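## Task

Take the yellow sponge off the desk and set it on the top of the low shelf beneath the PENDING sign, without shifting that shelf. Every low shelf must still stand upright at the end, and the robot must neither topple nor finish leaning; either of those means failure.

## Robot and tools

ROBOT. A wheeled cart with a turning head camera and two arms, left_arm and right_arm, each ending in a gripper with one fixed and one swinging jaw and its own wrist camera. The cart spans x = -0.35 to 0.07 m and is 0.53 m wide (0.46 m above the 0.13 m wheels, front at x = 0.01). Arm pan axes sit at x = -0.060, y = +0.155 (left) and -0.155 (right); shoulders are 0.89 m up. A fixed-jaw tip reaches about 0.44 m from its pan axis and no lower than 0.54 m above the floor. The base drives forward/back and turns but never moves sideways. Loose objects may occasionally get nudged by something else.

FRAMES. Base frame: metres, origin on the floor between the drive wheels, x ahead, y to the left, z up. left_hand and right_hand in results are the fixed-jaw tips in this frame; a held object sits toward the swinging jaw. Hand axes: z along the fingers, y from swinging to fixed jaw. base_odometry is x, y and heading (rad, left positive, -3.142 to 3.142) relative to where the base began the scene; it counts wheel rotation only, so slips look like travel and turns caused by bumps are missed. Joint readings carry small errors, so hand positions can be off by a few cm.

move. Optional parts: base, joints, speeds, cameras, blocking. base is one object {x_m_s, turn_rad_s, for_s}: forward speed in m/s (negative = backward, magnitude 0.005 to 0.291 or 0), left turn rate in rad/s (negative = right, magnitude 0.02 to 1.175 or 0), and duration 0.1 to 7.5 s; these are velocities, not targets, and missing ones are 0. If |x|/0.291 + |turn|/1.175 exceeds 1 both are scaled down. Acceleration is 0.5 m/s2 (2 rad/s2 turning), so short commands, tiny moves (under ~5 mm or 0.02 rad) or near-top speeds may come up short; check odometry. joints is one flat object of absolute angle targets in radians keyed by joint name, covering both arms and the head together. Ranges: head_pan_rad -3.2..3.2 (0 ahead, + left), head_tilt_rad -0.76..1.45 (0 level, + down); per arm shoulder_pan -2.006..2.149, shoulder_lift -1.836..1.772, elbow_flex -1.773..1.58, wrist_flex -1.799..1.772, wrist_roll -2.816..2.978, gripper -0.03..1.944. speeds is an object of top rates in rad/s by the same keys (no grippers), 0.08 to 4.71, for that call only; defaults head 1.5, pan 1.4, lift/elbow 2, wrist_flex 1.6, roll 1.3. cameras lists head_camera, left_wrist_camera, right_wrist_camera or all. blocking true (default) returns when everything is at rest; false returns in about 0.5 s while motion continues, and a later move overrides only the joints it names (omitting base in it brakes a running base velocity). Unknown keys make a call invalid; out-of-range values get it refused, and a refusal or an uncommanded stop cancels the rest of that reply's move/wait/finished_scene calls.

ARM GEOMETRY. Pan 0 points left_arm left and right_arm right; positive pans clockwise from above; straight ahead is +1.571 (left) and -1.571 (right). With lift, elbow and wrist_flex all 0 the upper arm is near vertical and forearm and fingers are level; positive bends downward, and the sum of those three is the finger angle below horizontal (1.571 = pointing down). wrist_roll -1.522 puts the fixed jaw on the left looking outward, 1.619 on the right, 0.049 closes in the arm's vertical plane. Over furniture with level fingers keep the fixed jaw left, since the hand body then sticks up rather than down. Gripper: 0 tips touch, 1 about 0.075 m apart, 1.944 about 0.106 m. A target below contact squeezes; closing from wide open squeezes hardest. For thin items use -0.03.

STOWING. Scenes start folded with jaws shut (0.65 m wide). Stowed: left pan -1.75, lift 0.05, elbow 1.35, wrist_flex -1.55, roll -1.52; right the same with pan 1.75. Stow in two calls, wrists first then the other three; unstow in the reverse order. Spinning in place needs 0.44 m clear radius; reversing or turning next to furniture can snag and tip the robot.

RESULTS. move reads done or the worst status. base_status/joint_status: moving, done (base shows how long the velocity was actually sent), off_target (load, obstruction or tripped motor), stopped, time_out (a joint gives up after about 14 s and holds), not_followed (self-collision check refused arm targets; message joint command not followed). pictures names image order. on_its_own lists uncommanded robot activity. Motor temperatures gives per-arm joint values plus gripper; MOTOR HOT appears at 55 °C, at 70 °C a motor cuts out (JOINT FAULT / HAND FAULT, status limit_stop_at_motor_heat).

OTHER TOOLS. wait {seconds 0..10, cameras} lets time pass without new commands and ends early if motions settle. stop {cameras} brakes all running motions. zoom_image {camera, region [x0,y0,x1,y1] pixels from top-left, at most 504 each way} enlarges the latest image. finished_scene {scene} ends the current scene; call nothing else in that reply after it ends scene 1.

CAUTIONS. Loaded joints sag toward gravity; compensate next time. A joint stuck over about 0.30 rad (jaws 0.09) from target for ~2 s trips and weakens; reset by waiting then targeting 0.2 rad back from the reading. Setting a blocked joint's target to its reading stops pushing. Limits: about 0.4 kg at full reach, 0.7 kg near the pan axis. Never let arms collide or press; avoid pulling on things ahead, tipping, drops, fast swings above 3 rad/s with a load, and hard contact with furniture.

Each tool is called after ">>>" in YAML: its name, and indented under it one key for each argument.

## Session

>>> move:
  cameras: ["all"]

Scene clock: 0.00 s.
Motor temperatures (°C): left_arm=[28 28 27 29 28 27] | right_arm=[29 28 27 26 28 28]
base_odometry: x=+0.000 y=+0.000 heading=+0.000
base_status: not commanded
joint_positions: head_pan_rad=+0.000 head_tilt_rad=+0.000 left_arm_shoulder_pan_rad=+0.002 left_arm_shoulder_lift_rad=-1.688 left_arm_elbow_flex_rad=+1.459 left_arm_wrist_flex_rad=+0.984 left_arm_wrist_roll_rad=-0.001 left_arm_gripper_rad=+0.000 right_arm_shoulder_pan_rad=+0.004 right_arm_shoulder_lift_rad=-1.732 right_arm_elbow_flex_rad=+1.485 right_arm_wrist_flex_rad=+1.015 right_arm_wrist_roll_rad=+0.000 right_arm_gripper_rad=+0.000
joint_status: not commanded
left_hand: x=-0.0597 y=+0.3120 z=+0.8286 quat_wxyz=(+0.397, -0.918, +0.023, +0.009) (m; base frame)
right_hand: x=-0.0607 y=-0.3093 z=+0.8243 quat_wxyz=(+0.009, +0.024, +0.920, -0.391) (m; base frame)
pictures: head_camera, left_wrist_camera, right_wrist_camera
Images, in order (width x height): head_camera 644x476, left_wrist_camera 644x476, right_wrist_camera 644x476.

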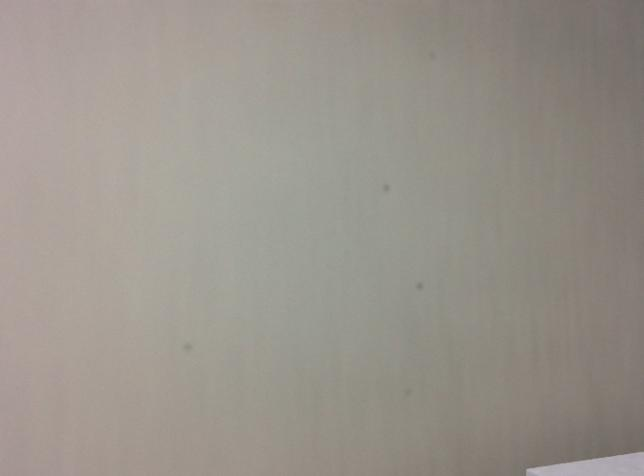

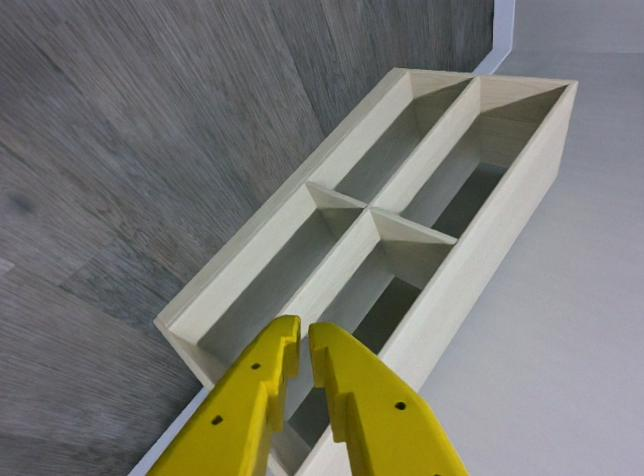

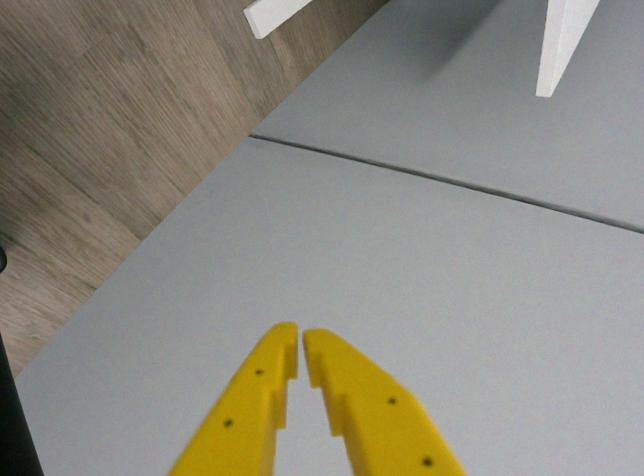

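>>> move:
  joints: {"head_pan_rad":-0.7,"head_tilt_rad":0.5}
  speeds: {"head_pan_rad":3,"head_tilt_rad":3}
  cameras: ["head_camera"]

>>> move:
  joints: {"head_pan_rad":1.3,"head_tilt_rad":0.2}
  speeds: {"head_pan_rad":3,"head_tilt_rad":3}
  cameras: ["head_camera"]

>>> move:
  joints: {"head_pan_rad":2.3,"head_tilt_rad":0.3}
  speeds: {"head_pan_rad":3,"head_tilt_rad":3}
  cameras: ["head_camera"]

>>> move:
  joints: {"head_pan_rad":-1.6,"head_tilt_rad":0.2}
  speeds: {"head_pan_rad":3,"head_tilt_rad":3}
  cameras: ["head_camera"]

Scene clock: 9.93 s.
move: done
base_odometry: x=+0.000 y=+0.000 heading=+0.000
base_status: not commanded
joint_positions: head_pan_rad=-0.690 head_tilt_rad=+0.493 left_arm_shoulder_pan_rad=+0.002 left_arm_shoulder_lift_rad=-1.688 left_arm_elbow_flex_rad=+1.459 left_arm_wrist_flex_rad=+0.984 left_arm_wrist_roll_rad=-0.001 left_arm_gripper_rad=+0.000 right_arm_shoulder_pan_rad=+0.004 right_arm_shoulder_lift_rad=-1.732 right_arm_elbow_flex_rad=+1.485 right_arm_wrist_flex_rad=+1.015 right_arm_wrist_roll_rad=+0.000 right_arm_gripper_rad=+0.000
joint_status: all done
left_hand: x=-0.0597 y=+0.3120 z=+0.8286 quat_wxyz=(+0.397, -0.918, +0.023, +0.009) (m; base frame)
right_hand: x=-0.0607 y=-0.3093 z=+0.8243 quat_wxyz=(+0.009, +0.024, +0.920, -0.391) (m; base frame)
pictures: head_camera
Images, in order (width x height): head_camera 644x476.

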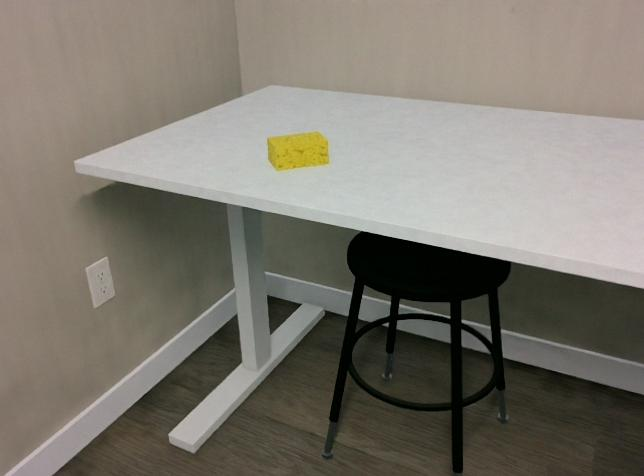

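Scene clock: 11.27 s.
move: done
base_odometry: x=+0.000 y=+0.000 heading=+0.000
base_status: not commanded
joint_positions: head_pan_rad=+1.290 head_tilt_rad=+0.212 left_arm_shoulder_pan_rad=+0.002 left_arm_shoulder_lift_rad=-1.688 left_arm_elbow_flex_rad=+1.459 left_arm_wrist_flex_rad=+0.984 left_arm_wrist_roll_rad=-0.001 left_arm_gripper_rad=+0.000 right_arm_shoulder_pan_rad=+0.004 right_arm_shoulder_lift_rad=-1.732 right_arm_elbow_flex_rad=+1.485 right_arm_wrist_flex_rad=+1.015 right_arm_wrist_roll_rad=+0.000 right_arm_gripper_rad=+0.000
joint_status: all done
left_hand: x=-0.0597 y=+0.3120 z=+0.8286 quat_wxyz=(+0.397, -0.918, +0.023, +0.009) (m; base frame)
right_hand: x=-0.0607 y=-0.3093 z=+0.8243 quat_wxyz=(+0.009, +0.024, +0.920, -0.391) (m; base frame)
pictures: head_camera
Images, in order (width x height): head_camera 644x476.

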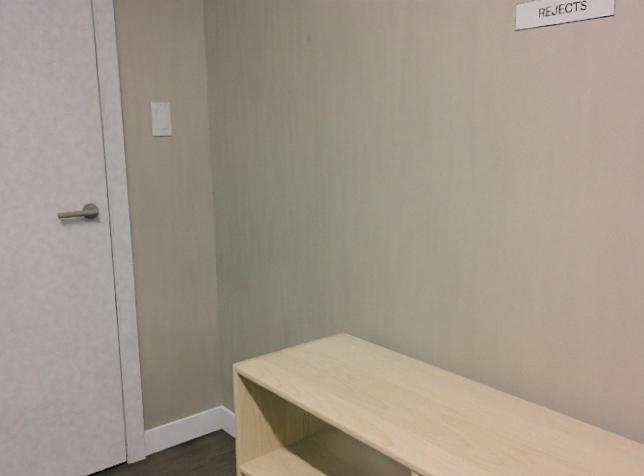

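Scene clock: 12.27 s.
move: done
base_odometry: x=+0.000 y=+0.000 heading=+0.000
base_status: not commanded
joint_positions: head_pan_rad=+2.289 head_tilt_rad=+0.292 left_arm_shoulder_pan_rad=+0.002 left_arm_shoulder_lift_rad=-1.688 left_arm_elbow_flex_rad=+1.459 left_arm_wrist_flex_rad=+0.984 left_arm_wrist_roll_rad=-0.001 left_arm_gripper_rad=+0.000 right_arm_shoulder_pan_rad=+0.004 right_arm_shoulder_lift_rad=-1.732 right_arm_elbow_flex_rad=+1.485 right_arm_wrist_flex_rad=+1.015 right_arm_wrist_roll_rad=+0.000 right_arm_gripper_rad=+0.000
joint_status: all done
left_hand: x=-0.0597 y=+0.3120 z=+0.8286 quat_wxyz=(+0.397, -0.918, +0.023, +0.009) (m; base frame)
right_hand: x=-0.0607 y=-0.3093 z=+0.8243 quat_wxyz=(+0.009, +0.024, +0.920, -0.391) (m; base frame)
pictures: head_camera
Images, in order (width x height): head_camera 644x476.

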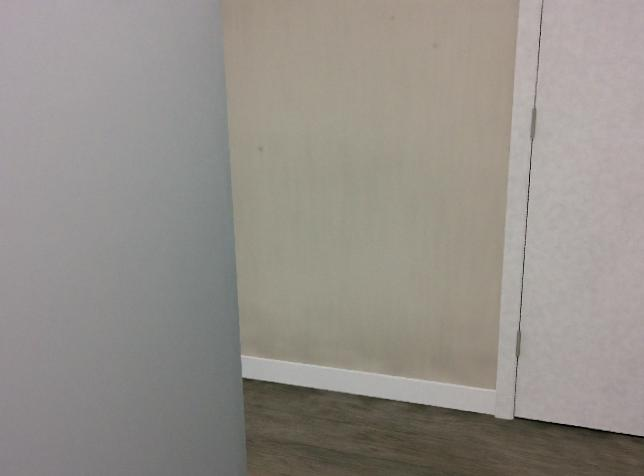

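Scene clock: 14.23 s.
move: done
base_odometry: x=+0.000 y=+0.000 heading=+0.000
base_status: not commanded
joint_positions: head_pan_rad=-1.591 head_tilt_rad=+0.212 left_arm_shoulder_pan_rad=+0.002 left_arm_shoulder_lift_rad=-1.688 left_arm_elbow_flex_rad=+1.459 left_arm_wrist_flex_rad=+0.984 left_arm_wrist_roll_rad=-0.001 left_arm_gripper_rad=+0.000 right_arm_shoulder_pan_rad=+0.004 right_arm_shoulder_lift_rad=-1.732 right_arm_elbow_flex_rad=+1.485 right_arm_wrist_flex_rad=+1.015 right_arm_wrist_roll_rad=+0.000 right_arm_gripper_rad=+0.000
joint_status: all done
left_hand: x=-0.0597 y=+0.3120 z=+0.8286 quat_wxyz=(+0.397, -0.918, +0.023, +0.009) (m; base frame)
right_hand: x=-0.0607 y=-0.3093 z=+0.8243 quat_wxyz=(+0.009, +0.024, +0.920, -0.391) (m; base frame)
pictures: head_camera
Images, in order (width x height): head_camera 644x476.

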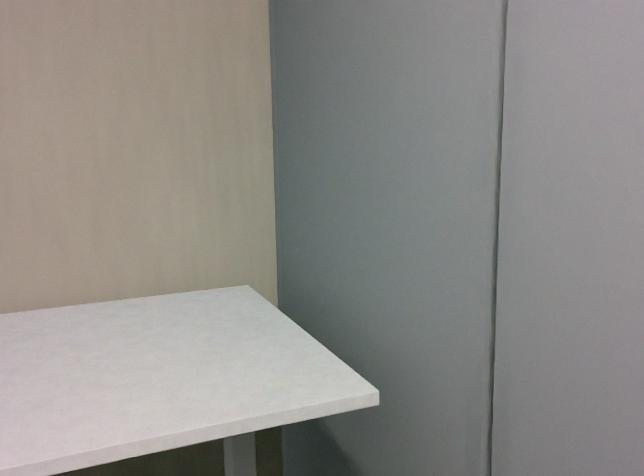

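>>> move:
  base: {"turn_rad_s":-0.4,"for_s":1.36}

>>> move:
  base: {"x_m_s":0.22,"for_s":2.72}

>>> move:
  base: {"turn_rad_s":-0.4,"for_s":1.45}
  joints: {"head_pan_rad":0,"head_tilt_rad":0.6}
  cameras: ["head_camera"]

Scene clock: 64.40 s.
move: done
base_odometry: x=+0.000 y=+0.000 heading=-0.548
base_status: done (sent for 1.37 of 1.37 s)
joint_positions: head_pan_rad=-1.591 head_tilt_rad=+0.212 left_arm_shoulder_pan_rad=-0.004 left_arm_shoulder_lift_rad=-1.688 left_arm_elbow_flex_rad=+1.459 left_arm_wrist_flex_rad=+0.984 left_arm_wrist_roll_rad=-0.001 left_arm_gripper_rad=+0.000 right_arm_shoulder_pan_rad=+0.003 right_arm_shoulder_lift_rad=-1.732 right_arm_elbow_flex_rad=+1.485 right_arm_wrist_flex_rad=+1.015 right_arm_wrist_roll_rad=+0.000 right_arm_gripper_rad=+0.000
joint_status: not commanded
left_hand: x=-0.0607 y=+0.3120 z=+0.8286 quat_wxyz=(+0.397, -0.918, +0.021, +0.011) (m; base frame)
right_hand: x=-0.0604 y=-0.3093 z=+0.8243 quat_wxyz=(+0.009, +0.024, +0.920, -0.391) (m; base frame)
pictures: none

Scene clock: 68.23 s.
move: done
base_odometry: x=+0.513 y=-0.314 heading=-0.548
base_status: done (sent for 2.73 of 2.73 s)
joint_positions: head_pan_rad=-1.591 head_tilt_rad=+0.212 left_arm_shoulder_pan_rad=-0.003 left_arm_shoulder_lift_rad=-1.688 left_arm_elbow_flex_rad=+1.459 left_arm_wrist_flex_rad=+0.984 left_arm_wrist_roll_rad=-0.001 left_arm_gripper_rad=+0.000 right_arm_shoulder_pan_rad=+0.003 right_arm_shoulder_lift_rad=-1.732 right_arm_elbow_flex_rad=+1.485 right_arm_wrist_flex_rad=+1.015 right_arm_wrist_roll_rad=+0.000 right_arm_gripper_rad=+0.000
joint_status: not commanded
left_hand: x=-0.0604 y=+0.3120 z=+0.8286 quat_wxyz=(+0.397, -0.918, +0.021, +0.010) (m; base frame)
right_hand: x=-0.0604 y=-0.3093 z=+0.8243 quat_wxyz=(+0.009, +0.024, +0.920, -0.391) (m; base frame)
pictures: none

Scene clock: 70.33 s.
move: done
base_odometry: x=+0.513 y=-0.313 heading=-1.134
base_status: done (sent for 1.47 of 1.47 s)
joint_positions: head_pan_rad=-0.011 head_tilt_rad=+0.593 left_arm_shoulder_pan_rad=-0.003 left_arm_shoulder_lift_rad=-1.688 left_arm_elbow_flex_rad=+1.459 left_arm_wrist_flex_rad=+0.984 left_arm_wrist_roll_rad=-0.001 left_arm_gripper_rad=+0.000 right_arm_shoulder_pan_rad=+0.001 right_arm_shoulder_lift_rad=-1.732 right_arm_elbow_flex_rad=+1.485 right_arm_wrist_flex_rad=+1.015 right_arm_wrist_roll_rad=+0.000 right_arm_gripper_rad=+0.000
joint_status: all done
left_hand: x=-0.0604 y=+0.3120 z=+0.8286 quat_wxyz=(+0.397, -0.918, +0.021, +0.010) (m; base frame)
right_hand: x=-0.0602 y=-0.3093 z=+0.8243 quat_wxyz=(+0.009, +0.023, +0.920, -0.391) (m; base frame)
pictures: head_camera
Images, in order (width x height): head_camera 644x476.

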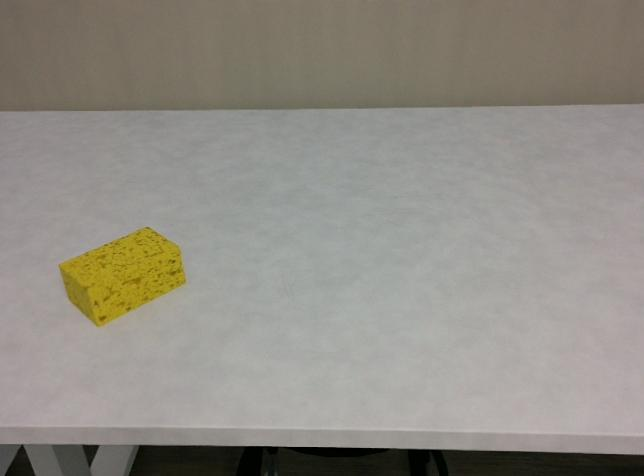

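>>> move:
  base: {"x_m_s":0.15,"for_s":1.97}
  joints: {"head_pan_rad":0.15,"head_tilt_rad":0.95}

>>> move:
  joints: {"left_arm_shoulder_pan_rad":1.41,"left_arm_shoulder_lift_rad":0.65,"left_arm_elbow_flex_rad":-1.1,"left_arm_wrist_flex_rad":1.76,"left_arm_wrist_roll_rad":0.72,"left_arm_gripper_rad":1.3}
  cameras: ["head_camera","left_wrist_camera"]

Scene clock: 90.93 s.
move: done
base_odometry: x=+0.637 y=-0.582 heading=-1.136
base_status: done (sent for 1.97 of 1.97 s)
joint_positions: head_pan_rad=+0.140 head_tilt_rad=+0.944 left_arm_shoulder_pan_rad=-0.003 left_arm_shoulder_lift_rad=-1.688 left_arm_elbow_flex_rad=+1.459 left_arm_wrist_flex_rad=+0.984 left_arm_wrist_roll_rad=-0.001 left_arm_gripper_rad=+0.000 right_arm_shoulder_pan_rad=+0.003 right_arm_shoulder_lift_rad=-1.732 right_arm_elbow_flex_rad=+1.485 right_arm_wrist_flex_rad=+1.015 right_arm_wrist_roll_rad=+0.000 right_arm_gripper_rad=+0.000
joint_status: all done
left_hand: x=-0.0604 y=+0.3120 z=+0.8286 quat_wxyz=(+0.397, -0.918, +0.021, +0.010) (m; base frame)
right_hand: x=-0.0604 y=-0.3093 z=+0.8243 quat_wxyz=(+0.009, +0.024, +0.920, -0.391) (m; base frame)
pictures: none

Scene clock: 93.17 s.
move: done
base_odometry: x=+0.637 y=-0.582 heading=-1.136
base_status: not commanded
joint_positions: head_pan_rad=+0.140 head_tilt_rad=+0.944 left_arm_shoulder_pan_rad=+1.404 left_arm_shoulder_lift_rad=+0.659 left_arm_elbow_flex_rad=-1.070 left_arm_wrist_flex_rad=+1.765 left_arm_wrist_roll_rad=+0.716 left_arm_gripper_rad=+1.292 right_arm_shoulder_pan_rad=+0.001 right_arm_shoulder_lift_rad=-1.732 right_arm_elbow_flex_rad=+1.485 right_arm_wrist_flex_rad=+1.015 right_arm_wrist_roll_rad=+0.000 right_arm_gripper_rad=+0.000
joint_status: all done
left_hand: x=+0.2089 y=+0.1950 z=+0.8666 quat_wxyz=(+0.055, -0.927, +0.358, -0.093) (m; base frame)
right_hand: x=-0.0602 y=-0.3093 z=+0.8243 quat_wxyz=(+0.009, +0.023, +0.920, -0.391) (m; base frame)
pictures: head_camera, left_wrist_camera
Images, in order (width x height): head_camera 644x476, left_wrist_camera 644x476.

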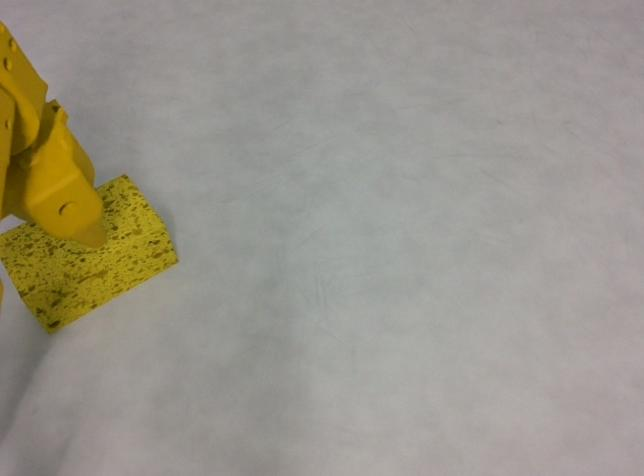

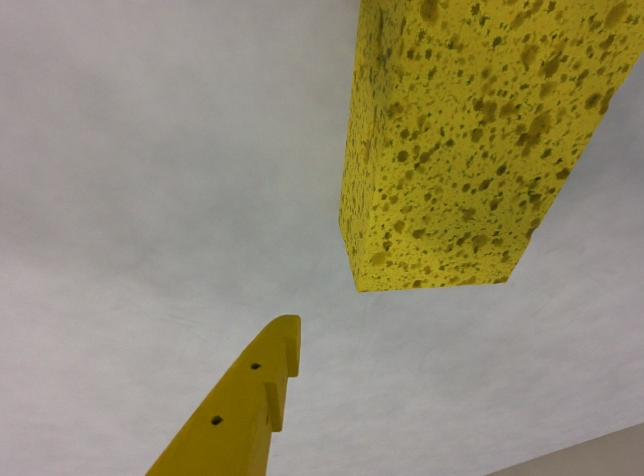

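>>> move:
  joints: {"left_arm_shoulder_pan_rad":1.22,"left_arm_wrist_roll_rad":0.54}

>>> move:
  joints: {"left_arm_shoulder_lift_rad":0.73,"left_arm_elbow_flex_rad":-0.95,"left_arm_wrist_flex_rad":1.65}
  speeds: {"left_arm_shoulder_lift_rad":0.5,"left_arm_elbow_flex_rad":0.5}
  cameras: ["head_camera","left_wrist_camera"]

Scene clock: 112.37 s.
move: done
base_odometry: x=+0.637 y=-0.582 heading=-1.136
base_status: not commanded
joint_positions: head_pan_rad=+0.140 head_tilt_rad=+0.944 left_arm_shoulder_pan_rad=+1.227 left_arm_shoulder_lift_rad=+0.659 left_arm_elbow_flex_rad=-1.070 left_arm_wrist_flex_rad=+1.765 left_arm_wrist_roll_rad=+0.544 left_arm_gripper_rad=+1.292 right_arm_shoulder_pan_rad=+0.001 right_arm_shoulder_lift_rad=-1.732 right_arm_elbow_flex_rad=+1.485 right_arm_wrist_flex_rad=+1.015 right_arm_wrist_roll_rad=+0.000 right_arm_gripper_rad=+0.000
joint_status: all done
left_hand: x=+0.1966 y=+0.2424 z=+0.8664 quat_wxyz=(+0.071, -0.928, +0.356, -0.082) (m; base frame)
right_hand: x=-0.0602 y=-0.3093 z=+0.8243 quat_wxyz=(+0.009, +0.023, +0.920, -0.391) (m; base frame)
pictures: none

Scene clock: 113.17 s.
move: done
base_odometry: x=+0.637 y=-0.582 heading=-1.136
base_status: not commanded
joint_positions: head_pan_rad=+0.140 head_tilt_rad=+0.944 left_arm_shoulder_pan_rad=+1.226 left_arm_shoulder_lift_rad=+0.743 left_arm_elbow_flex_rad=-0.949 left_arm_wrist_flex_rad=+1.656 left_arm_wrist_roll_rad=+0.544 left_arm_gripper_rad=+1.292 right_arm_shoulder_pan_rad=+0.001 right_arm_shoulder_lift_rad=-1.732 right_arm_elbow_flex_rad=+1.485 right_arm_wrist_flex_rad=+1.015 right_arm_wrist_roll_rad=+0.000 right_arm_gripper_rad=+0.000
joint_status: all done
left_hand: x=+0.1962 y=+0.2427 z=+0.8305 quat_wxyz=(+0.039, -0.932, +0.357, -0.046) (m; base frame)
right_hand: x=-0.0602 y=-0.3093 z=+0.8243 quat_wxyz=(+0.009, +0.023, +0.920, -0.391) (m; base frame)
pictures: head_camera, left_wrist_camera
Images, in order (width x height): head_camera 644x476, left_wrist_camera 644x476.

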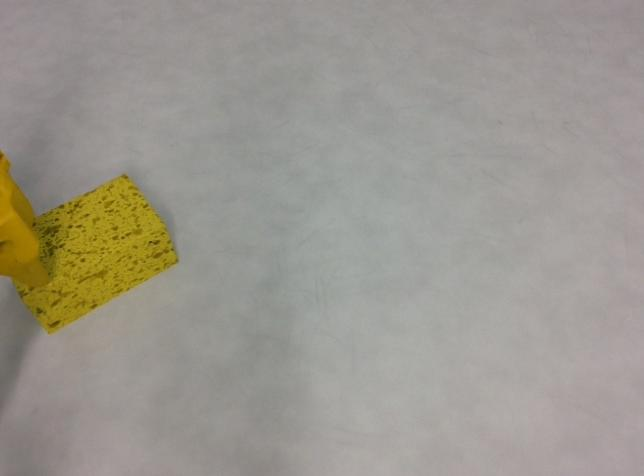

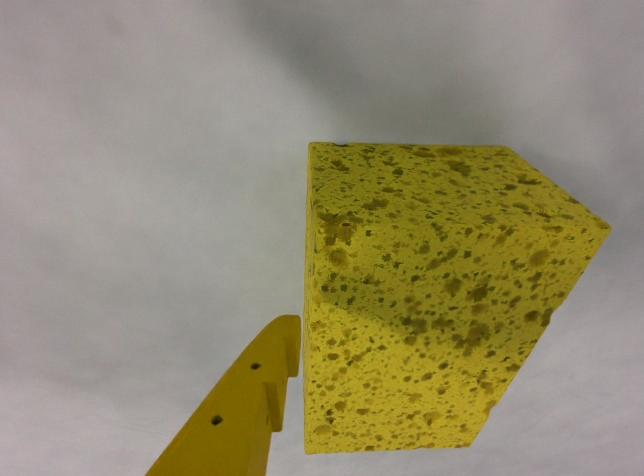

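>>> move:
  joints: {"left_arm_shoulder_pan_rad":1.238,"left_arm_shoulder_lift_rad":0.73,"left_arm_elbow_flex_rad":-0.61,"left_arm_wrist_flex_rad":1.37}
  speeds: {"left_arm_shoulder_lift_rad":0.3,"left_arm_elbow_flex_rad":0.2,"left_arm_wrist_flex_rad":0.2}
  cameras: ["left_wrist_camera"]

Scene clock: 125.73 s.
move: done
base_odometry: x=+0.637 y=-0.582 heading=-1.136
base_status: not commanded
joint_positions: head_pan_rad=+0.140 head_tilt_rad=+0.944 left_arm_shoulder_pan_rad=+1.232 left_arm_shoulder_lift_rad=+0.743 left_arm_elbow_flex_rad=-0.608 left_arm_wrist_flex_rad=+1.375 left_arm_wrist_roll_rad=+0.544 left_arm_gripper_rad=+1.292 right_arm_shoulder_pan_rad=+0.001 right_arm_shoulder_lift_rad=-1.732 right_arm_elbow_flex_rad=+1.485 right_arm_wrist_flex_rad=+1.015 right_arm_wrist_roll_rad=+0.000 right_arm_gripper_rad=+0.000
joint_status: all done
left_hand: x=+0.1909 y=+0.2391 z=+0.7844 quat_wxyz=(+0.020, -0.932, +0.360, -0.023) (m; base frame)
right_hand: x=-0.0602 y=-0.3093 z=+0.8243 quat_wxyz=(+0.009, +0.023, +0.920, -0.391) (m; base frame)
pictures: left_wrist_camera
Images, in order (width x height): left_wrist_camera 644x476.

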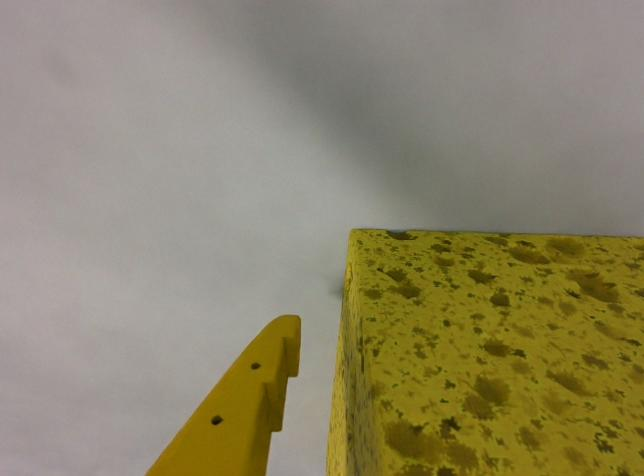

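>>> move:
  joints: {"left_arm_shoulder_pan_rad":1.259,"left_arm_shoulder_lift_rad":0.8,"left_arm_elbow_flex_rad":-0.72,"left_arm_wrist_flex_rad":1.35,"left_arm_wrist_roll_rad":0.56}

>>> move:
  joints: {"left_arm_shoulder_lift_rad":0.855,"left_arm_elbow_flex_rad":-0.665,"left_arm_wrist_flex_rad":1.25}
  speeds: {"left_arm_shoulder_lift_rad":0.2,"left_arm_elbow_flex_rad":0.2,"left_arm_wrist_flex_rad":0.3}
  cameras: ["left_wrist_camera"]

Scene clock: 138.00 s.
move: done
base_odometry: x=+0.637 y=-0.582 heading=-1.136
base_status: not commanded
joint_positions: head_pan_rad=+0.140 head_tilt_rad=+0.944 left_arm_shoulder_pan_rad=+1.258 left_arm_shoulder_lift_rad=+0.812 left_arm_elbow_flex_rad=-0.688 left_arm_wrist_flex_rad=+1.356 left_arm_wrist_roll_rad=+0.555 left_arm_gripper_rad=+1.292 right_arm_shoulder_pan_rad=+0.001 right_arm_shoulder_lift_rad=-1.732 right_arm_elbow_flex_rad=+1.485 right_arm_wrist_flex_rad=+1.015 right_arm_wrist_roll_rad=+0.000 right_arm_gripper_rad=+0.000
joint_status: all done
left_hand: x=+0.2016 y=+0.2352 z=+0.7791 quat_wxyz=(+0.029, -0.929, +0.367, -0.035) (m; base frame)
right_hand: x=-0.0602 y=-0.3093 z=+0.8243 quat_wxyz=(+0.009, +0.023, +0.920, -0.391) (m; base frame)
pictures: none

Scene clock: 138.83 s.
move: done
base_odometry: x=+0.637 y=-0.582 heading=-1.136
base_status: not commanded
joint_positions: head_pan_rad=+0.140 head_tilt_rad=+0.944 left_arm_shoulder_pan_rad=+1.260 left_arm_shoulder_lift_rad=+0.844 left_arm_elbow_flex_rad=-0.670 left_arm_wrist_flex_rad=+1.269 left_arm_wrist_roll_rad=+0.555 left_arm_gripper_rad=+1.292 right_arm_shoulder_pan_rad=+0.003 right_arm_shoulder_lift_rad=-1.732 right_arm_elbow_flex_rad=+1.485 right_arm_wrist_flex_rad=+1.015 right_arm_wrist_roll_rad=+0.000 right_arm_gripper_rad=+0.000
joint_status: all done
left_hand: x=+0.2083 y=+0.2369 z=+0.7695 quat_wxyz=(+0.040, -0.928, +0.367, -0.049) (m; base frame)
right_hand: x=-0.0604 y=-0.3093 z=+0.8243 quat_wxyz=(+0.009, +0.024, +0.920, -0.391) (m; base frame)
pictures: left_wrist_camera
Images, in order (width x height): left_wrist_camera 644x476.

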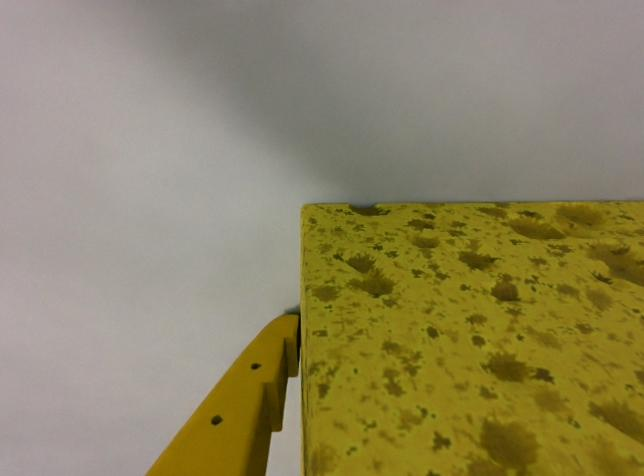

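>>> move:
  joints: {"left_arm_shoulder_lift_rad":0.89,"left_arm_elbow_flex_rad":-0.65,"left_arm_wrist_flex_rad":1.23}
  speeds: {"left_arm_shoulder_lift_rad":0.2,"left_arm_elbow_flex_rad":0.2,"left_arm_wrist_flex_rad":0.3}

>>> move:
  joints: {"left_arm_gripper_rad":0.45}
  cameras: ["left_wrist_camera","head_camera"]

Scene clock: 147.10 s.
move: done
base_odometry: x=+0.637 y=-0.582 heading=-1.136
base_status: not commanded
joint_positions: head_pan_rad=+0.140 head_tilt_rad=+0.944 left_arm_shoulder_pan_rad=+1.260 left_arm_shoulder_lift_rad=+0.846 left_arm_elbow_flex_rad=-0.667 left_arm_wrist_flex_rad=+1.255 left_arm_wrist_roll_rad=+0.555 left_arm_gripper_rad=+1.292 right_arm_shoulder_pan_rad=+0.003 right_arm_shoulder_lift_rad=-1.732 right_arm_elbow_flex_rad=+1.485 right_arm_wrist_flex_rad=+1.015 right_arm_wrist_roll_rad=+0.000 right_arm_gripper_rad=+0.000
joint_status: all done
left_hand: x=+0.2097 y=+0.2374 z=+0.7688 quat_wxyz=(+0.043, -0.928, +0.367, -0.053) (m; base frame)
right_hand: x=-0.0604 y=-0.3093 z=+0.8243 quat_wxyz=(+0.009, +0.024, +0.920, -0.391) (m; base frame)
pictures: none

Scene clock: 148.07 s.
move: off_target
base_odometry: x=+0.637 y=-0.582 heading=-1.135
base_status: not commanded
joint_positions: head_pan_rad=+0.140 head_tilt_rad=+0.944 left_arm_shoulder_pan_rad=+1.260 left_arm_shoulder_lift_rad=+0.846 left_arm_elbow_flex_rad=-0.667 left_arm_wrist_flex_rad=+1.234 left_arm_wrist_roll_rad=+0.555 left_arm_gripper_rad=+0.965 right_arm_shoulder_pan_rad=+0.003 right_arm_shoulder_lift_rad=-1.732 right_arm_elbow_flex_rad=+1.485 right_arm_wrist_flex_rad=+1.015 right_arm_wrist_roll_rad=+0.000 right_arm_gripper_rad=+0.000
joint_status: left_arm_gripper_rad off_target (ended at +0.965, target +0.450)
left_hand: x=+0.2130 y=+0.2384 z=+0.7692 quat_wxyz=(+0.050, -0.927, +0.367, -0.061) (m; base frame)
right_hand: x=-0.0604 y=-0.3093 z=+0.8243 quat_wxyz=(+0.009, +0.024, +0.920, -0.391) (m; base frame)
pictures: head_camera, left_wrist_camera
Images, in order (width x height): head_camera 644x476, left_wrist_camera 644x476.

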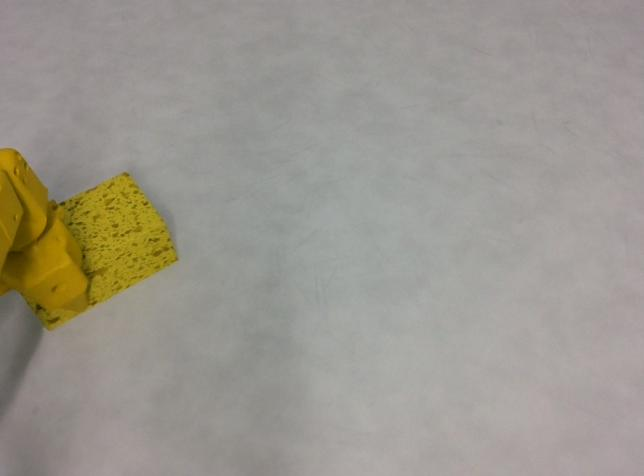

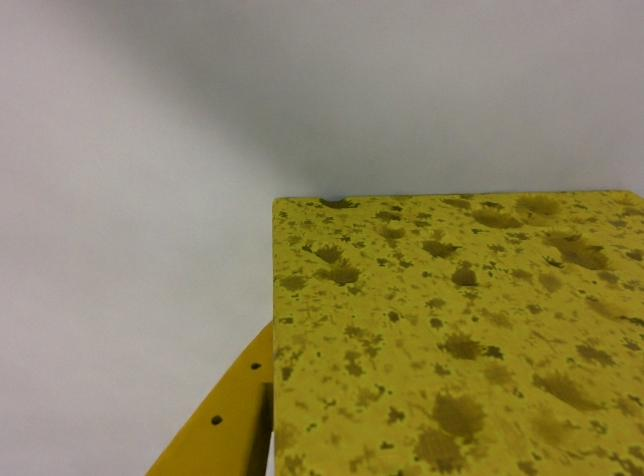

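>>> move:
  joints: {"left_arm_gripper_rad":0.85,"left_arm_shoulder_lift_rad":0.5,"left_arm_elbow_flex_rad":-0.67,"left_arm_wrist_flex_rad":1.5}
  speeds: {"left_arm_shoulder_lift_rad":0.4,"left_arm_elbow_flex_rad":0.4,"left_arm_wrist_flex_rad":0.3}

>>> move:
  joints: {"left_arm_shoulder_lift_rad":0.0,"left_arm_elbow_flex_rad":-0.6,"left_arm_wrist_flex_rad":1.72,"head_pan_rad":2.6,"head_tilt_rad":0.3}
  speeds: {"left_arm_shoulder_lift_rad":0.6,"left_arm_elbow_flex_rad":0.4,"left_arm_wrist_flex_rad":0.4}
  cameras: ["left_wrist_camera","head_camera"]

Scene clock: 157.10 s.
move: off_target
base_odometry: x=+0.637 y=-0.582 heading=-1.136
base_status: not commanded
joint_positions: head_pan_rad=+0.140 head_tilt_rad=+0.944 left_arm_shoulder_pan_rad=+1.252 left_arm_shoulder_lift_rad=+0.564 left_arm_elbow_flex_rad=-0.664 left_arm_wrist_flex_rad=+1.495 left_arm_wrist_roll_rad=+0.559 left_arm_gripper_rad=+1.000 right_arm_shoulder_pan_rad=+0.001 right_arm_shoulder_lift_rad=-1.732 right_arm_elbow_flex_rad=+1.485 right_arm_wrist_flex_rad=+1.015 right_arm_wrist_roll_rad=+0.000 right_arm_gripper_rad=+0.000
joint_status: left_arm_gripper_rad off_target (ended at +1.000, target +0.850); the others done
left_hand: x=+0.1971 y=+0.2354 z=+0.8336 quat_wxyz=(+0.056, -0.928, +0.361, -0.068) (m; base frame)
right_hand: x=-0.0602 y=-0.3093 z=+0.8243 quat_wxyz=(+0.009, +0.023, +0.920, -0.391) (m; base frame)
pictures: none

Scene clock: 159.53 s.
move: done
base_odometry: x=+0.637 y=-0.582 heading=-1.136
base_status: not commanded
joint_positions: head_pan_rad=+2.589 head_tilt_rad=+0.313 left_arm_shoulder_pan_rad=+1.252 left_arm_shoulder_lift_rad=+0.047 left_arm_elbow_flex_rad=-0.598 left_arm_wrist_flex_rad=+1.717 left_arm_wrist_roll_rad=+0.559 left_arm_gripper_rad=+1.000 right_arm_shoulder_pan_rad=+0.001 right_arm_shoulder_lift_rad=-1.732 right_arm_elbow_flex_rad=+1.485 right_arm_wrist_flex_rad=+1.015 right_arm_wrist_roll_rad=+0.000 right_arm_gripper_rad=+0.000
joint_status: all done
left_hand: x=+0.1624 y=+0.2240 z=+0.9300 quat_wxyz=(+0.128, -0.913, +0.355, -0.155) (m; base frame)
right_hand: x=-0.0602 y=-0.3093 z=+0.8243 quat_wxyz=(+0.009, +0.023, +0.920, -0.391) (m; base frame)
pictures: head_camera, left_wrist_camera
Images, in order (width x height): head_camera 644x476, left_wrist_camera 644x476.

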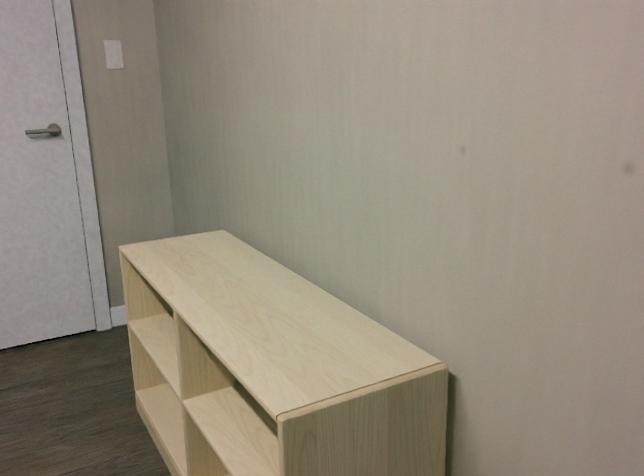

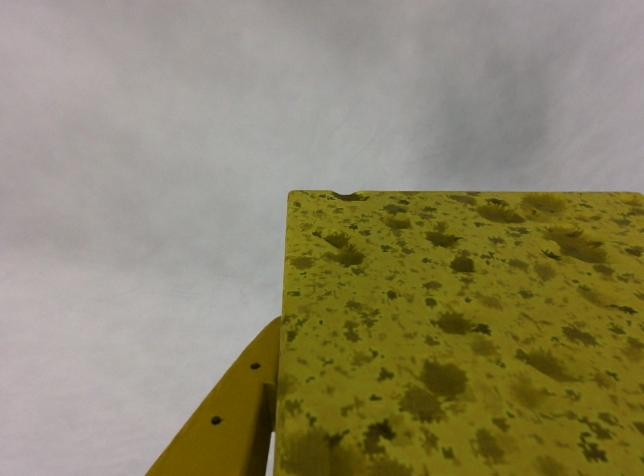

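>>> move:
  base: {"x_m_s":-0.25,"for_s":5.0}
  joints: {"head_pan_rad":-2.2,"head_tilt_rad":0.35}
  cameras: ["head_camera"]

>>> move:
  joints: {"head_pan_rad":-2.9}
  cameras: ["head_camera","left_wrist_camera"]

Scene clock: 196.17 s.
move: done
base_odometry: x=+0.105 y=+0.550 heading=-1.131
base_status: done (sent for 5 of 5 s)
joint_positions: head_pan_rad=-2.191 head_tilt_rad=+0.342 left_arm_shoulder_pan_rad=+1.253 left_arm_shoulder_lift_rad=+0.045 left_arm_elbow_flex_rad=-0.598 left_arm_wrist_flex_rad=+1.718 left_arm_wrist_roll_rad=+0.559 left_arm_gripper_rad=+1.000 right_arm_shoulder_pan_rad=-0.004 right_arm_shoulder_lift_rad=-1.732 right_arm_elbow_flex_rad=+1.485 right_arm_wrist_flex_rad=+1.015 right_arm_wrist_roll_rad=+0.000 right_arm_gripper_rad=+0.000
joint_status: all done
left_hand: x=+0.1623 y=+0.2235 z=+0.9302 quat_wxyz=(+0.128, -0.913, +0.356, -0.155) (m; base frame)
right_hand: x=-0.0595 y=-0.3093 z=+0.8243 quat_wxyz=(+0.010, +0.021, +0.920, -0.390) (m; base frame)
pictures: head_camera
Images, in order (width x height): head_camera 644x476.

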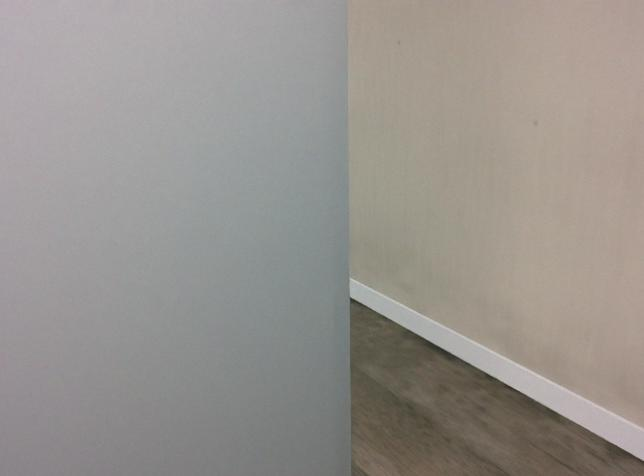

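Scene clock: 197.43 s.
move: done
base_odometry: x=+0.105 y=+0.550 heading=-1.131
base_status: not commanded
joint_positions: head_pan_rad=-2.890 head_tilt_rad=+0.342 left_arm_shoulder_pan_rad=+1.253 left_arm_shoulder_lift_rad=+0.045 left_arm_elbow_flex_rad=-0.598 left_arm_wrist_flex_rad=+1.718 left_arm_wrist_roll_rad=+0.559 left_arm_gripper_rad=+1.000 right_arm_shoulder_pan_rad=-0.004 right_arm_shoulder_lift_rad=-1.732 right_arm_elbow_flex_rad=+1.485 right_arm_wrist_flex_rad=+1.015 right_arm_wrist_roll_rad=+0.000 right_arm_gripper_rad=+0.000
joint_status: all done
left_hand: x=+0.1623 y=+0.2235 z=+0.9302 quat_wxyz=(+0.128, -0.913, +0.356, -0.155) (m; base frame)
right_hand: x=-0.0595 y=-0.3093 z=+0.8243 quat_wxyz=(+0.010, +0.021, +0.920, -0.390) (m; base frame)
pictures: head_camera, left_wrist_camera
Images, in order (width x height): head_camera 644x476, left_wrist_camera 644x476.

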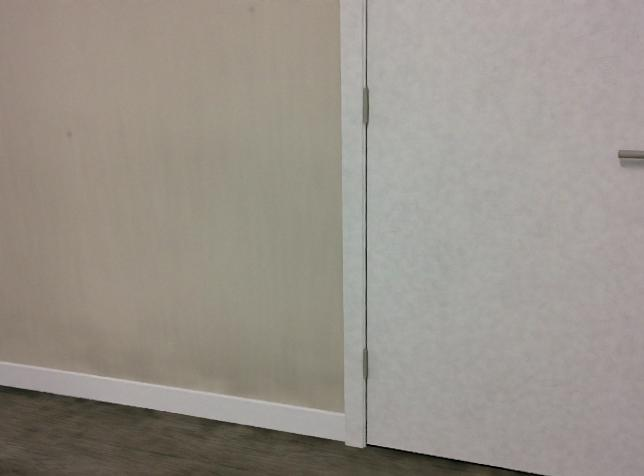

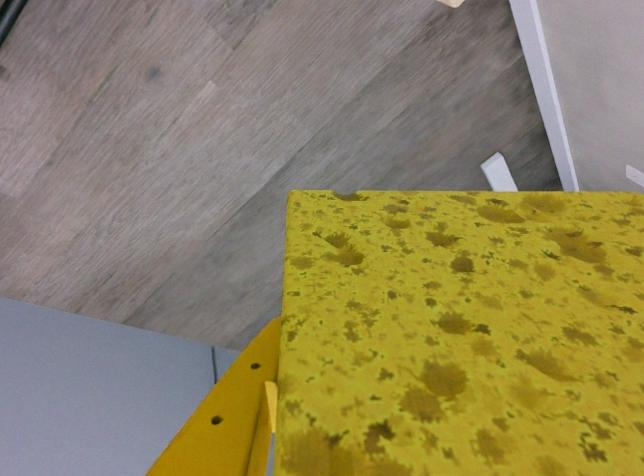

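>>> move:
  base: {"x_m_s":-0.25,"for_s":4.6}

>>> move:
  base: {"turn_rad_s":-0.6,"for_s":2.8}
  joints: {"head_pan_rad":0,"head_tilt_rad":0.3}
  cameras: ["head_camera"]

Scene clock: 215.87 s.
move: done
base_odometry: x=-0.383 y=+1.591 heading=-1.132
base_status: done (sent for 4.6 of 4.6 s)
joint_positions: head_pan_rad=-2.890 head_tilt_rad=+0.342 left_arm_shoulder_pan_rad=+1.253 left_arm_shoulder_lift_rad=+0.045 left_arm_elbow_flex_rad=-0.598 left_arm_wrist_flex_rad=+1.718 left_arm_wrist_roll_rad=+0.559 left_arm_gripper_rad=+1.000 right_arm_shoulder_pan_rad=+0.000 right_arm_shoulder_lift_rad=-1.732 right_arm_elbow_flex_rad=+1.485 right_arm_wrist_flex_rad=+1.015 right_arm_wrist_roll_rad=+0.000 right_arm_gripper_rad=+0.000
joint_status: not commanded
left_hand: x=+0.1623 y=+0.2235 z=+0.9302 quat_wxyz=(+0.128, -0.913, +0.356, -0.155) (m; base frame)
right_hand: x=-0.0599 y=-0.3093 z=+0.8243 quat_wxyz=(+0.010, +0.022, +0.920, -0.391) (m; base frame)
pictures: none

Scene clock: 219.33 s.
move: done
base_odometry: x=-0.384 y=+1.591 heading=-2.813
base_status: done (sent for 2.8 of 2.8 s)
joint_positions: head_pan_rad=-0.011 head_tilt_rad=+0.312 left_arm_shoulder_pan_rad=+1.261 left_arm_shoulder_lift_rad=+0.045 left_arm_elbow_flex_rad=-0.598 left_arm_wrist_flex_rad=+1.718 left_arm_wrist_roll_rad=+0.559 left_arm_gripper_rad=+1.000 right_arm_shoulder_pan_rad=+0.003 right_arm_shoulder_lift_rad=-1.732 right_arm_elbow_flex_rad=+1.485 right_arm_wrist_flex_rad=+1.015 right_arm_wrist_roll_rad=+0.000 right_arm_gripper_rad=+0.000
joint_status: all done
left_hand: x=+0.1628 y=+0.2218 z=+0.9302 quat_wxyz=(+0.127, -0.911, +0.359, -0.156) (m; base frame)
right_hand: x=-0.0604 y=-0.3093 z=+0.8243 quat_wxyz=(+0.009, +0.024, +0.920, -0.391) (m; base frame)
pictures: head_camera
Images, in order (width x height): head_camera 644x476.

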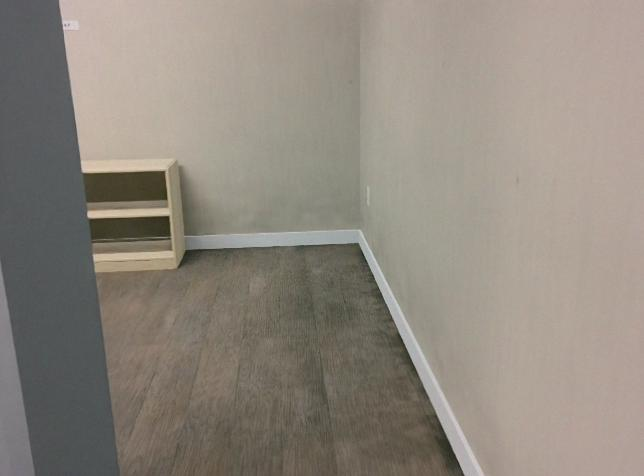

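>>> move:
  base: {"x_m_s":0.25,"for_s":3.0}

>>> move:
  base: {"turn_rad_s":0.3,"for_s":0.38}

>>> move:
  base: {"x_m_s":0.25,"for_s":2.4}
  joints: {"head_pan_rad":0.5,"head_tilt_rad":0.25}
  cameras: ["head_camera"]

Scene clock: 245.70 s.
move: done
base_odometry: x=-1.095 y=+1.351 heading=-2.814
base_status: done (sent for 3 of 3 s)
joint_positions: head_pan_rad=-0.011 head_tilt_rad=+0.312 left_arm_shoulder_pan_rad=+1.260 left_arm_shoulder_lift_rad=+0.044 left_arm_elbow_flex_rad=-0.598 left_arm_wrist_flex_rad=+1.718 left_arm_wrist_roll_rad=+0.559 left_arm_gripper_rad=+1.000 right_arm_shoulder_pan_rad=+0.000 right_arm_shoulder_lift_rad=-1.732 right_arm_elbow_flex_rad=+1.485 right_arm_wrist_flex_rad=+1.015 right_arm_wrist_roll_rad=+0.000 right_arm_gripper_rad=+0.000
joint_status: not commanded
left_hand: x=+0.1626 y=+0.2222 z=+0.9305 quat_wxyz=(+0.128, -0.912, +0.358, -0.156) (m; base frame)
right_hand: x=-0.0599 y=-0.3093 z=+0.8243 quat_wxyz=(+0.010, +0.022, +0.920, -0.391) (m; base frame)
pictures: none

Scene clock: 246.70 s.
move: done
base_odometry: x=-1.095 y=+1.350 heading=-2.704
base_status: done (sent for 0.37 of 0.37 s)
joint_positions: head_pan_rad=-0.011 head_tilt_rad=+0.312 left_arm_shoulder_pan_rad=+1.261 left_arm_shoulder_lift_rad=+0.044 left_arm_elbow_flex_rad=-0.598 left_arm_wrist_flex_rad=+1.718 left_arm_wrist_roll_rad=+0.559 left_arm_gripper_rad=+1.000 right_arm_shoulder_pan_rad=+0.000 right_arm_shoulder_lift_rad=-1.732 right_arm_elbow_flex_rad=+1.485 right_arm_wrist_flex_rad=+1.015 right_arm_wrist_roll_rad=+0.000 right_arm_gripper_rad=+0.000
joint_status: not commanded
left_hand: x=+0.1627 y=+0.2218 z=+0.9305 quat_wxyz=(+0.128, -0.911, +0.359, -0.156) (m; base frame)
right_hand: x=-0.0599 y=-0.3093 z=+0.8243 quat_wxyz=(+0.010, +0.022, +0.920, -0.391) (m; base frame)
pictures: none

Scene clock: 250.27 s.
move: done
base_odometry: x=-1.638 y=+1.095 heading=-2.705
base_status: done (sent for 2.4 of 2.4 s)
joint_positions: head_pan_rad=+0.489 head_tilt_rad=+0.261 left_arm_shoulder_pan_rad=+1.261 left_arm_shoulder_lift_rad=+0.044 left_arm_elbow_flex_rad=-0.598 left_arm_wrist_flex_rad=+1.718 left_arm_wrist_roll_rad=+0.559 left_arm_gripper_rad=+1.000 right_arm_shoulder_pan_rad=+0.003 right_arm_shoulder_lift_rad=-1.732 right_arm_elbow_flex_rad=+1.485 right_arm_wrist_flex_rad=+1.015 right_arm_wrist_roll_rad=+0.000 right_arm_gripper_rad=+0.000
joint_status: all done
left_hand: x=+0.1627 y=+0.2218 z=+0.9305 quat_wxyz=(+0.128, -0.911, +0.359, -0.156) (m; base frame)
right_hand: x=-0.0604 y=-0.3093 z=+0.8243 quat_wxyz=(+0.009, +0.024, +0.920, -0.391) (m; base frame)
pictures: head_camera
Images, in order (width x height): head_camera 644x476.

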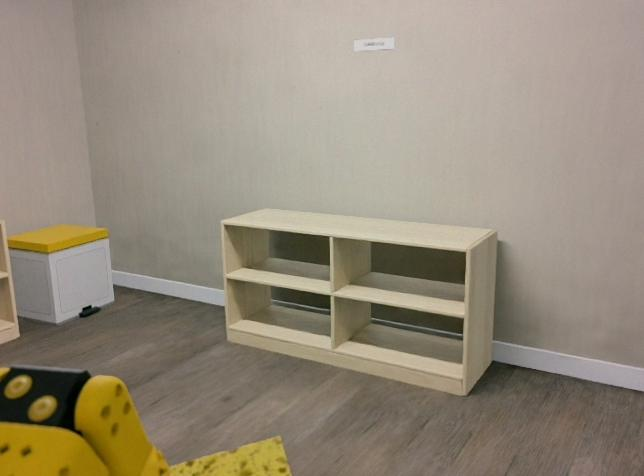

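>>> zoom_image:
  camera: "head_camera"
  region: [320, 20, 430, 70]

>>> move:
  joints: {"head_pan_rad":1.2}
  cameras: ["head_camera"]

Scaled by 4.582.

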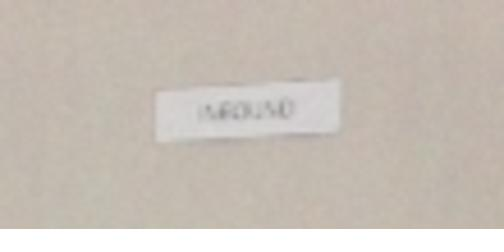

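Scene clock: 266.30 s.
move: done
base_odometry: x=-1.638 y=+1.095 heading=-2.705
base_status: not commanded
joint_positions: head_pan_rad=+1.189 head_tilt_rad=+0.261 left_arm_shoulder_pan_rad=+1.261 left_arm_shoulder_lift_rad=+0.044 left_arm_elbow_flex_rad=-0.598 left_arm_wrist_flex_rad=+1.718 left_arm_wrist_roll_rad=+0.559 left_arm_gripper_rad=+1.000 right_arm_shoulder_pan_rad=+0.003 right_arm_shoulder_lift_rad=-1.732 right_arm_elbow_flex_rad=+1.485 right_arm_wrist_flex_rad=+1.015 right_arm_wrist_roll_rad=+0.000 right_arm_gripper_rad=+0.000
joint_status: all done
left_hand: x=+0.1627 y=+0.2218 z=+0.9305 quat_wxyz=(+0.128, -0.911, +0.359, -0.156) (m; base frame)
right_hand: x=-0.0604 y=-0.3093 z=+0.8243 quat_wxyz=(+0.009, +0.024, +0.920, -0.391) (m; base frame)
pictures: head_camera
Images, in order (width x height): head_camera 644x476.

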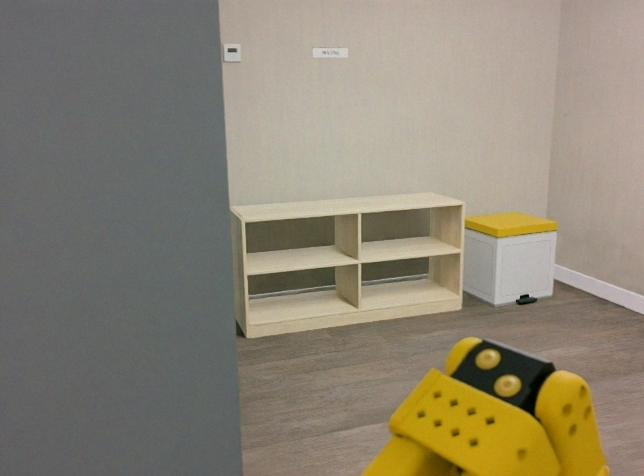

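>>> zoom_image:
  camera: "head_camera"
  region: [300, 35, 360, 70]

>>> move:
  base: {"x_m_s":0.17,"turn_rad_s":0.3,"for_s":3.43}
  joints: {"head_pan_rad":0.1,"head_tilt_rad":0.25}
  cameras: ["head_camera","left_wrist_camera"]

Scaled by 8.400.

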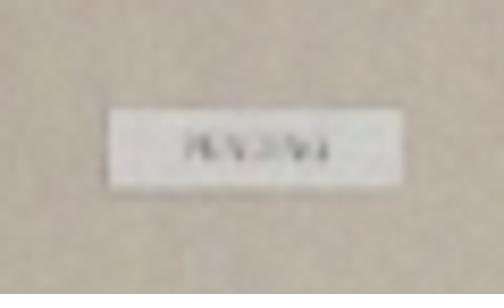

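Scene clock: 301.53 s.
move: done
base_odometry: x=-1.946 y=+0.630 heading=-1.673
base_status: done (sent for 3.43 of 3.43 s)
joint_positions: head_pan_rad=+0.109 head_tilt_rad=+0.261 left_arm_shoulder_pan_rad=+1.258 left_arm_shoulder_lift_rad=+0.044 left_arm_elbow_flex_rad=-0.598 left_arm_wrist_flex_rad=+1.718 left_arm_wrist_roll_rad=+0.559 left_arm_gripper_rad=+1.000 right_arm_shoulder_pan_rad=+0.001 right_arm_shoulder_lift_rad=-1.732 right_arm_elbow_flex_rad=+1.485 right_arm_wrist_flex_rad=+1.015 right_arm_wrist_roll_rad=+0.000 right_arm_gripper_rad=+0.000
joint_status: all done
left_hand: x=+0.1625 y=+0.2225 z=+0.9305 quat_wxyz=(+0.128, -0.912, +0.358, -0.156) (m; base frame)
right_hand: x=-0.0602 y=-0.3093 z=+0.8243 quat_wxyz=(+0.009, +0.023, +0.920, -0.391) (m; base frame)
pictures: head_camera, left_wrist_camera
Images, in order (width x height): head_camera 644x476, left_wrist_camera 644x476.

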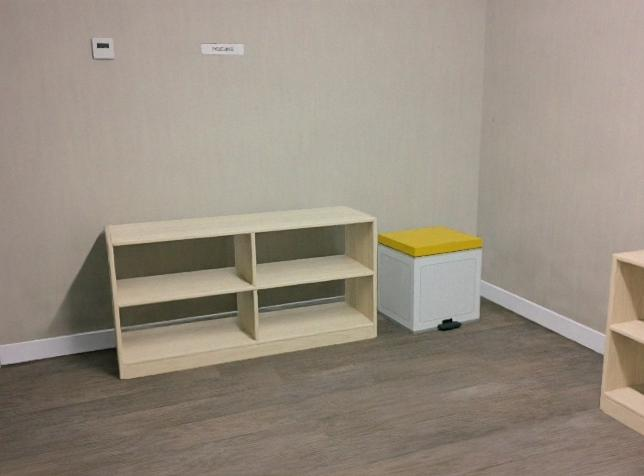

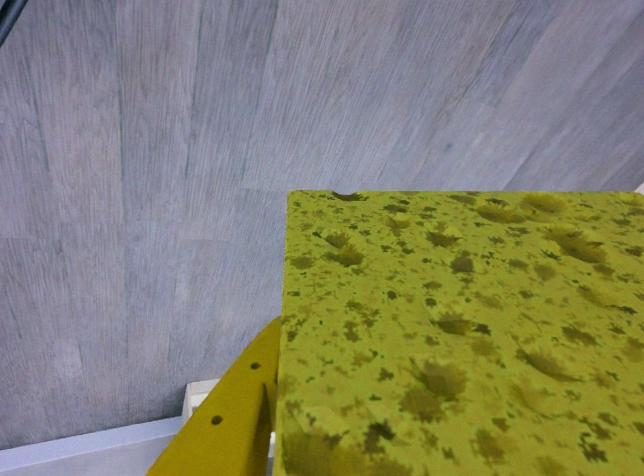

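>>> move:
  base: {"x_m_s":0.25,"turn_rad_s":0.018,"for_s":6.8}
  joints: {"head_pan_rad":0.45,"head_tilt_rad":0.45}
  cameras: ["head_camera"]

"base": turn_rad_s = 0.018 is too slow: |turn_rad_s| is 0 or at least 0.02
Scene clock: 315.27 s.
base_odometry: x=-1.946 y=+0.630 heading=-1.673
base_status: done (sent for 3.43 of 3.43 s)
joint_positions: head_pan_rad=+0.109 head_tilt_rad=+0.261 left_arm_shoulder_pan_rad=+1.258 left_arm_shoulder_lift_rad=+0.044 left_arm_elbow_flex_rad=-0.598 left_arm_wrist_flex_rad=+1.718 left_arm_wrist_roll_rad=+0.559 left_arm_gripper_rad=+1.000 right_arm_shoulder_pan_rad=+0.001 right_arm_shoulder_lift_rad=-1.732 right_arm_elbow_flex_rad=+1.485 right_arm_wrist_flex_rad=+1.015 right_arm_wrist_roll_rad=+0.000 right_arm_gripper_rad=+0.000
joint_status: all done
left_hand: x=+0.1625 y=+0.2225 z=+0.9305 quat_wxyz=(+0.128, -0.912, +0.358, -0.156) (m; base frame)
right_hand: x=-0.0602 y=-0.3093 z=+0.8243 quat_wxyz=(+0.009, +0.023, +0.920, -0.391) (m; base frame)
pictures: none

>>> move:
  base: {"x_m_s":0.25,"turn_rad_s":0.025,"for_s":6.8}
  joints: {"head_pan_rad":0.45,"head_tilt_rad":0.45}
  cameras: ["head_camera"]

Scene clock: 326.70 s.
Motor temperatures (°C): left_arm=[27 28 27 28 28 28] | right_arm=[28 27 26 26 27 28]
move: done
base_odometry: x=-1.962 y=-1.068 heading=-1.502
base_status: done (sent for 6.8 of 6.8 s)
joint_positions: head_pan_rad=+0.439 head_tilt_rad=+0.442 left_arm_shoulder_pan_rad=+1.261 left_arm_shoulder_lift_rad=+0.044 left_arm_elbow_flex_rad=-0.598 left_arm_wrist_flex_rad=+1.718 left_arm_wrist_roll_rad=+0.559 left_arm_gripper_rad=+1.000 right_arm_shoulder_pan_rad=-0.002 right_arm_shoulder_lift_rad=-1.732 right_arm_elbow_flex_rad=+1.485 right_arm_wrist_flex_rad=+1.015 right_arm_wrist_roll_rad=+0.000 right_arm_gripper_rad=+0.000
joint_status: all done
left_hand: x=+0.1627 y=+0.2218 z=+0.9305 quat_wxyz=(+0.128, -0.911, +0.359, -0.156) (m; base frame)
right_hand: x=-0.0597 y=-0.3093 z=+0.8243 quat_wxyz=(+0.010, +0.021, +0.920, -0.390) (m; base frame)
pictures: head_camera
Images, in order (width x height): head_camera 644x476.

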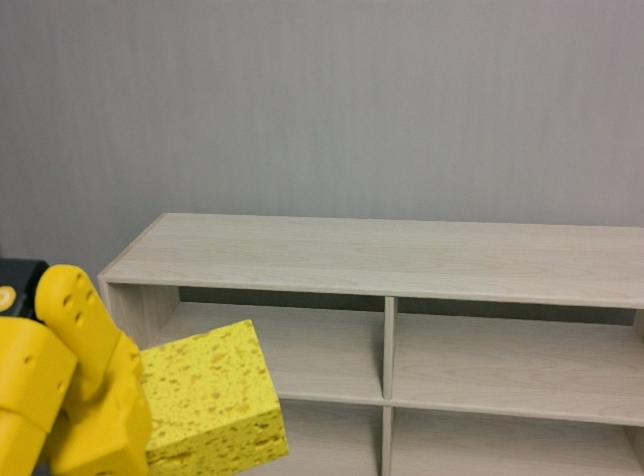

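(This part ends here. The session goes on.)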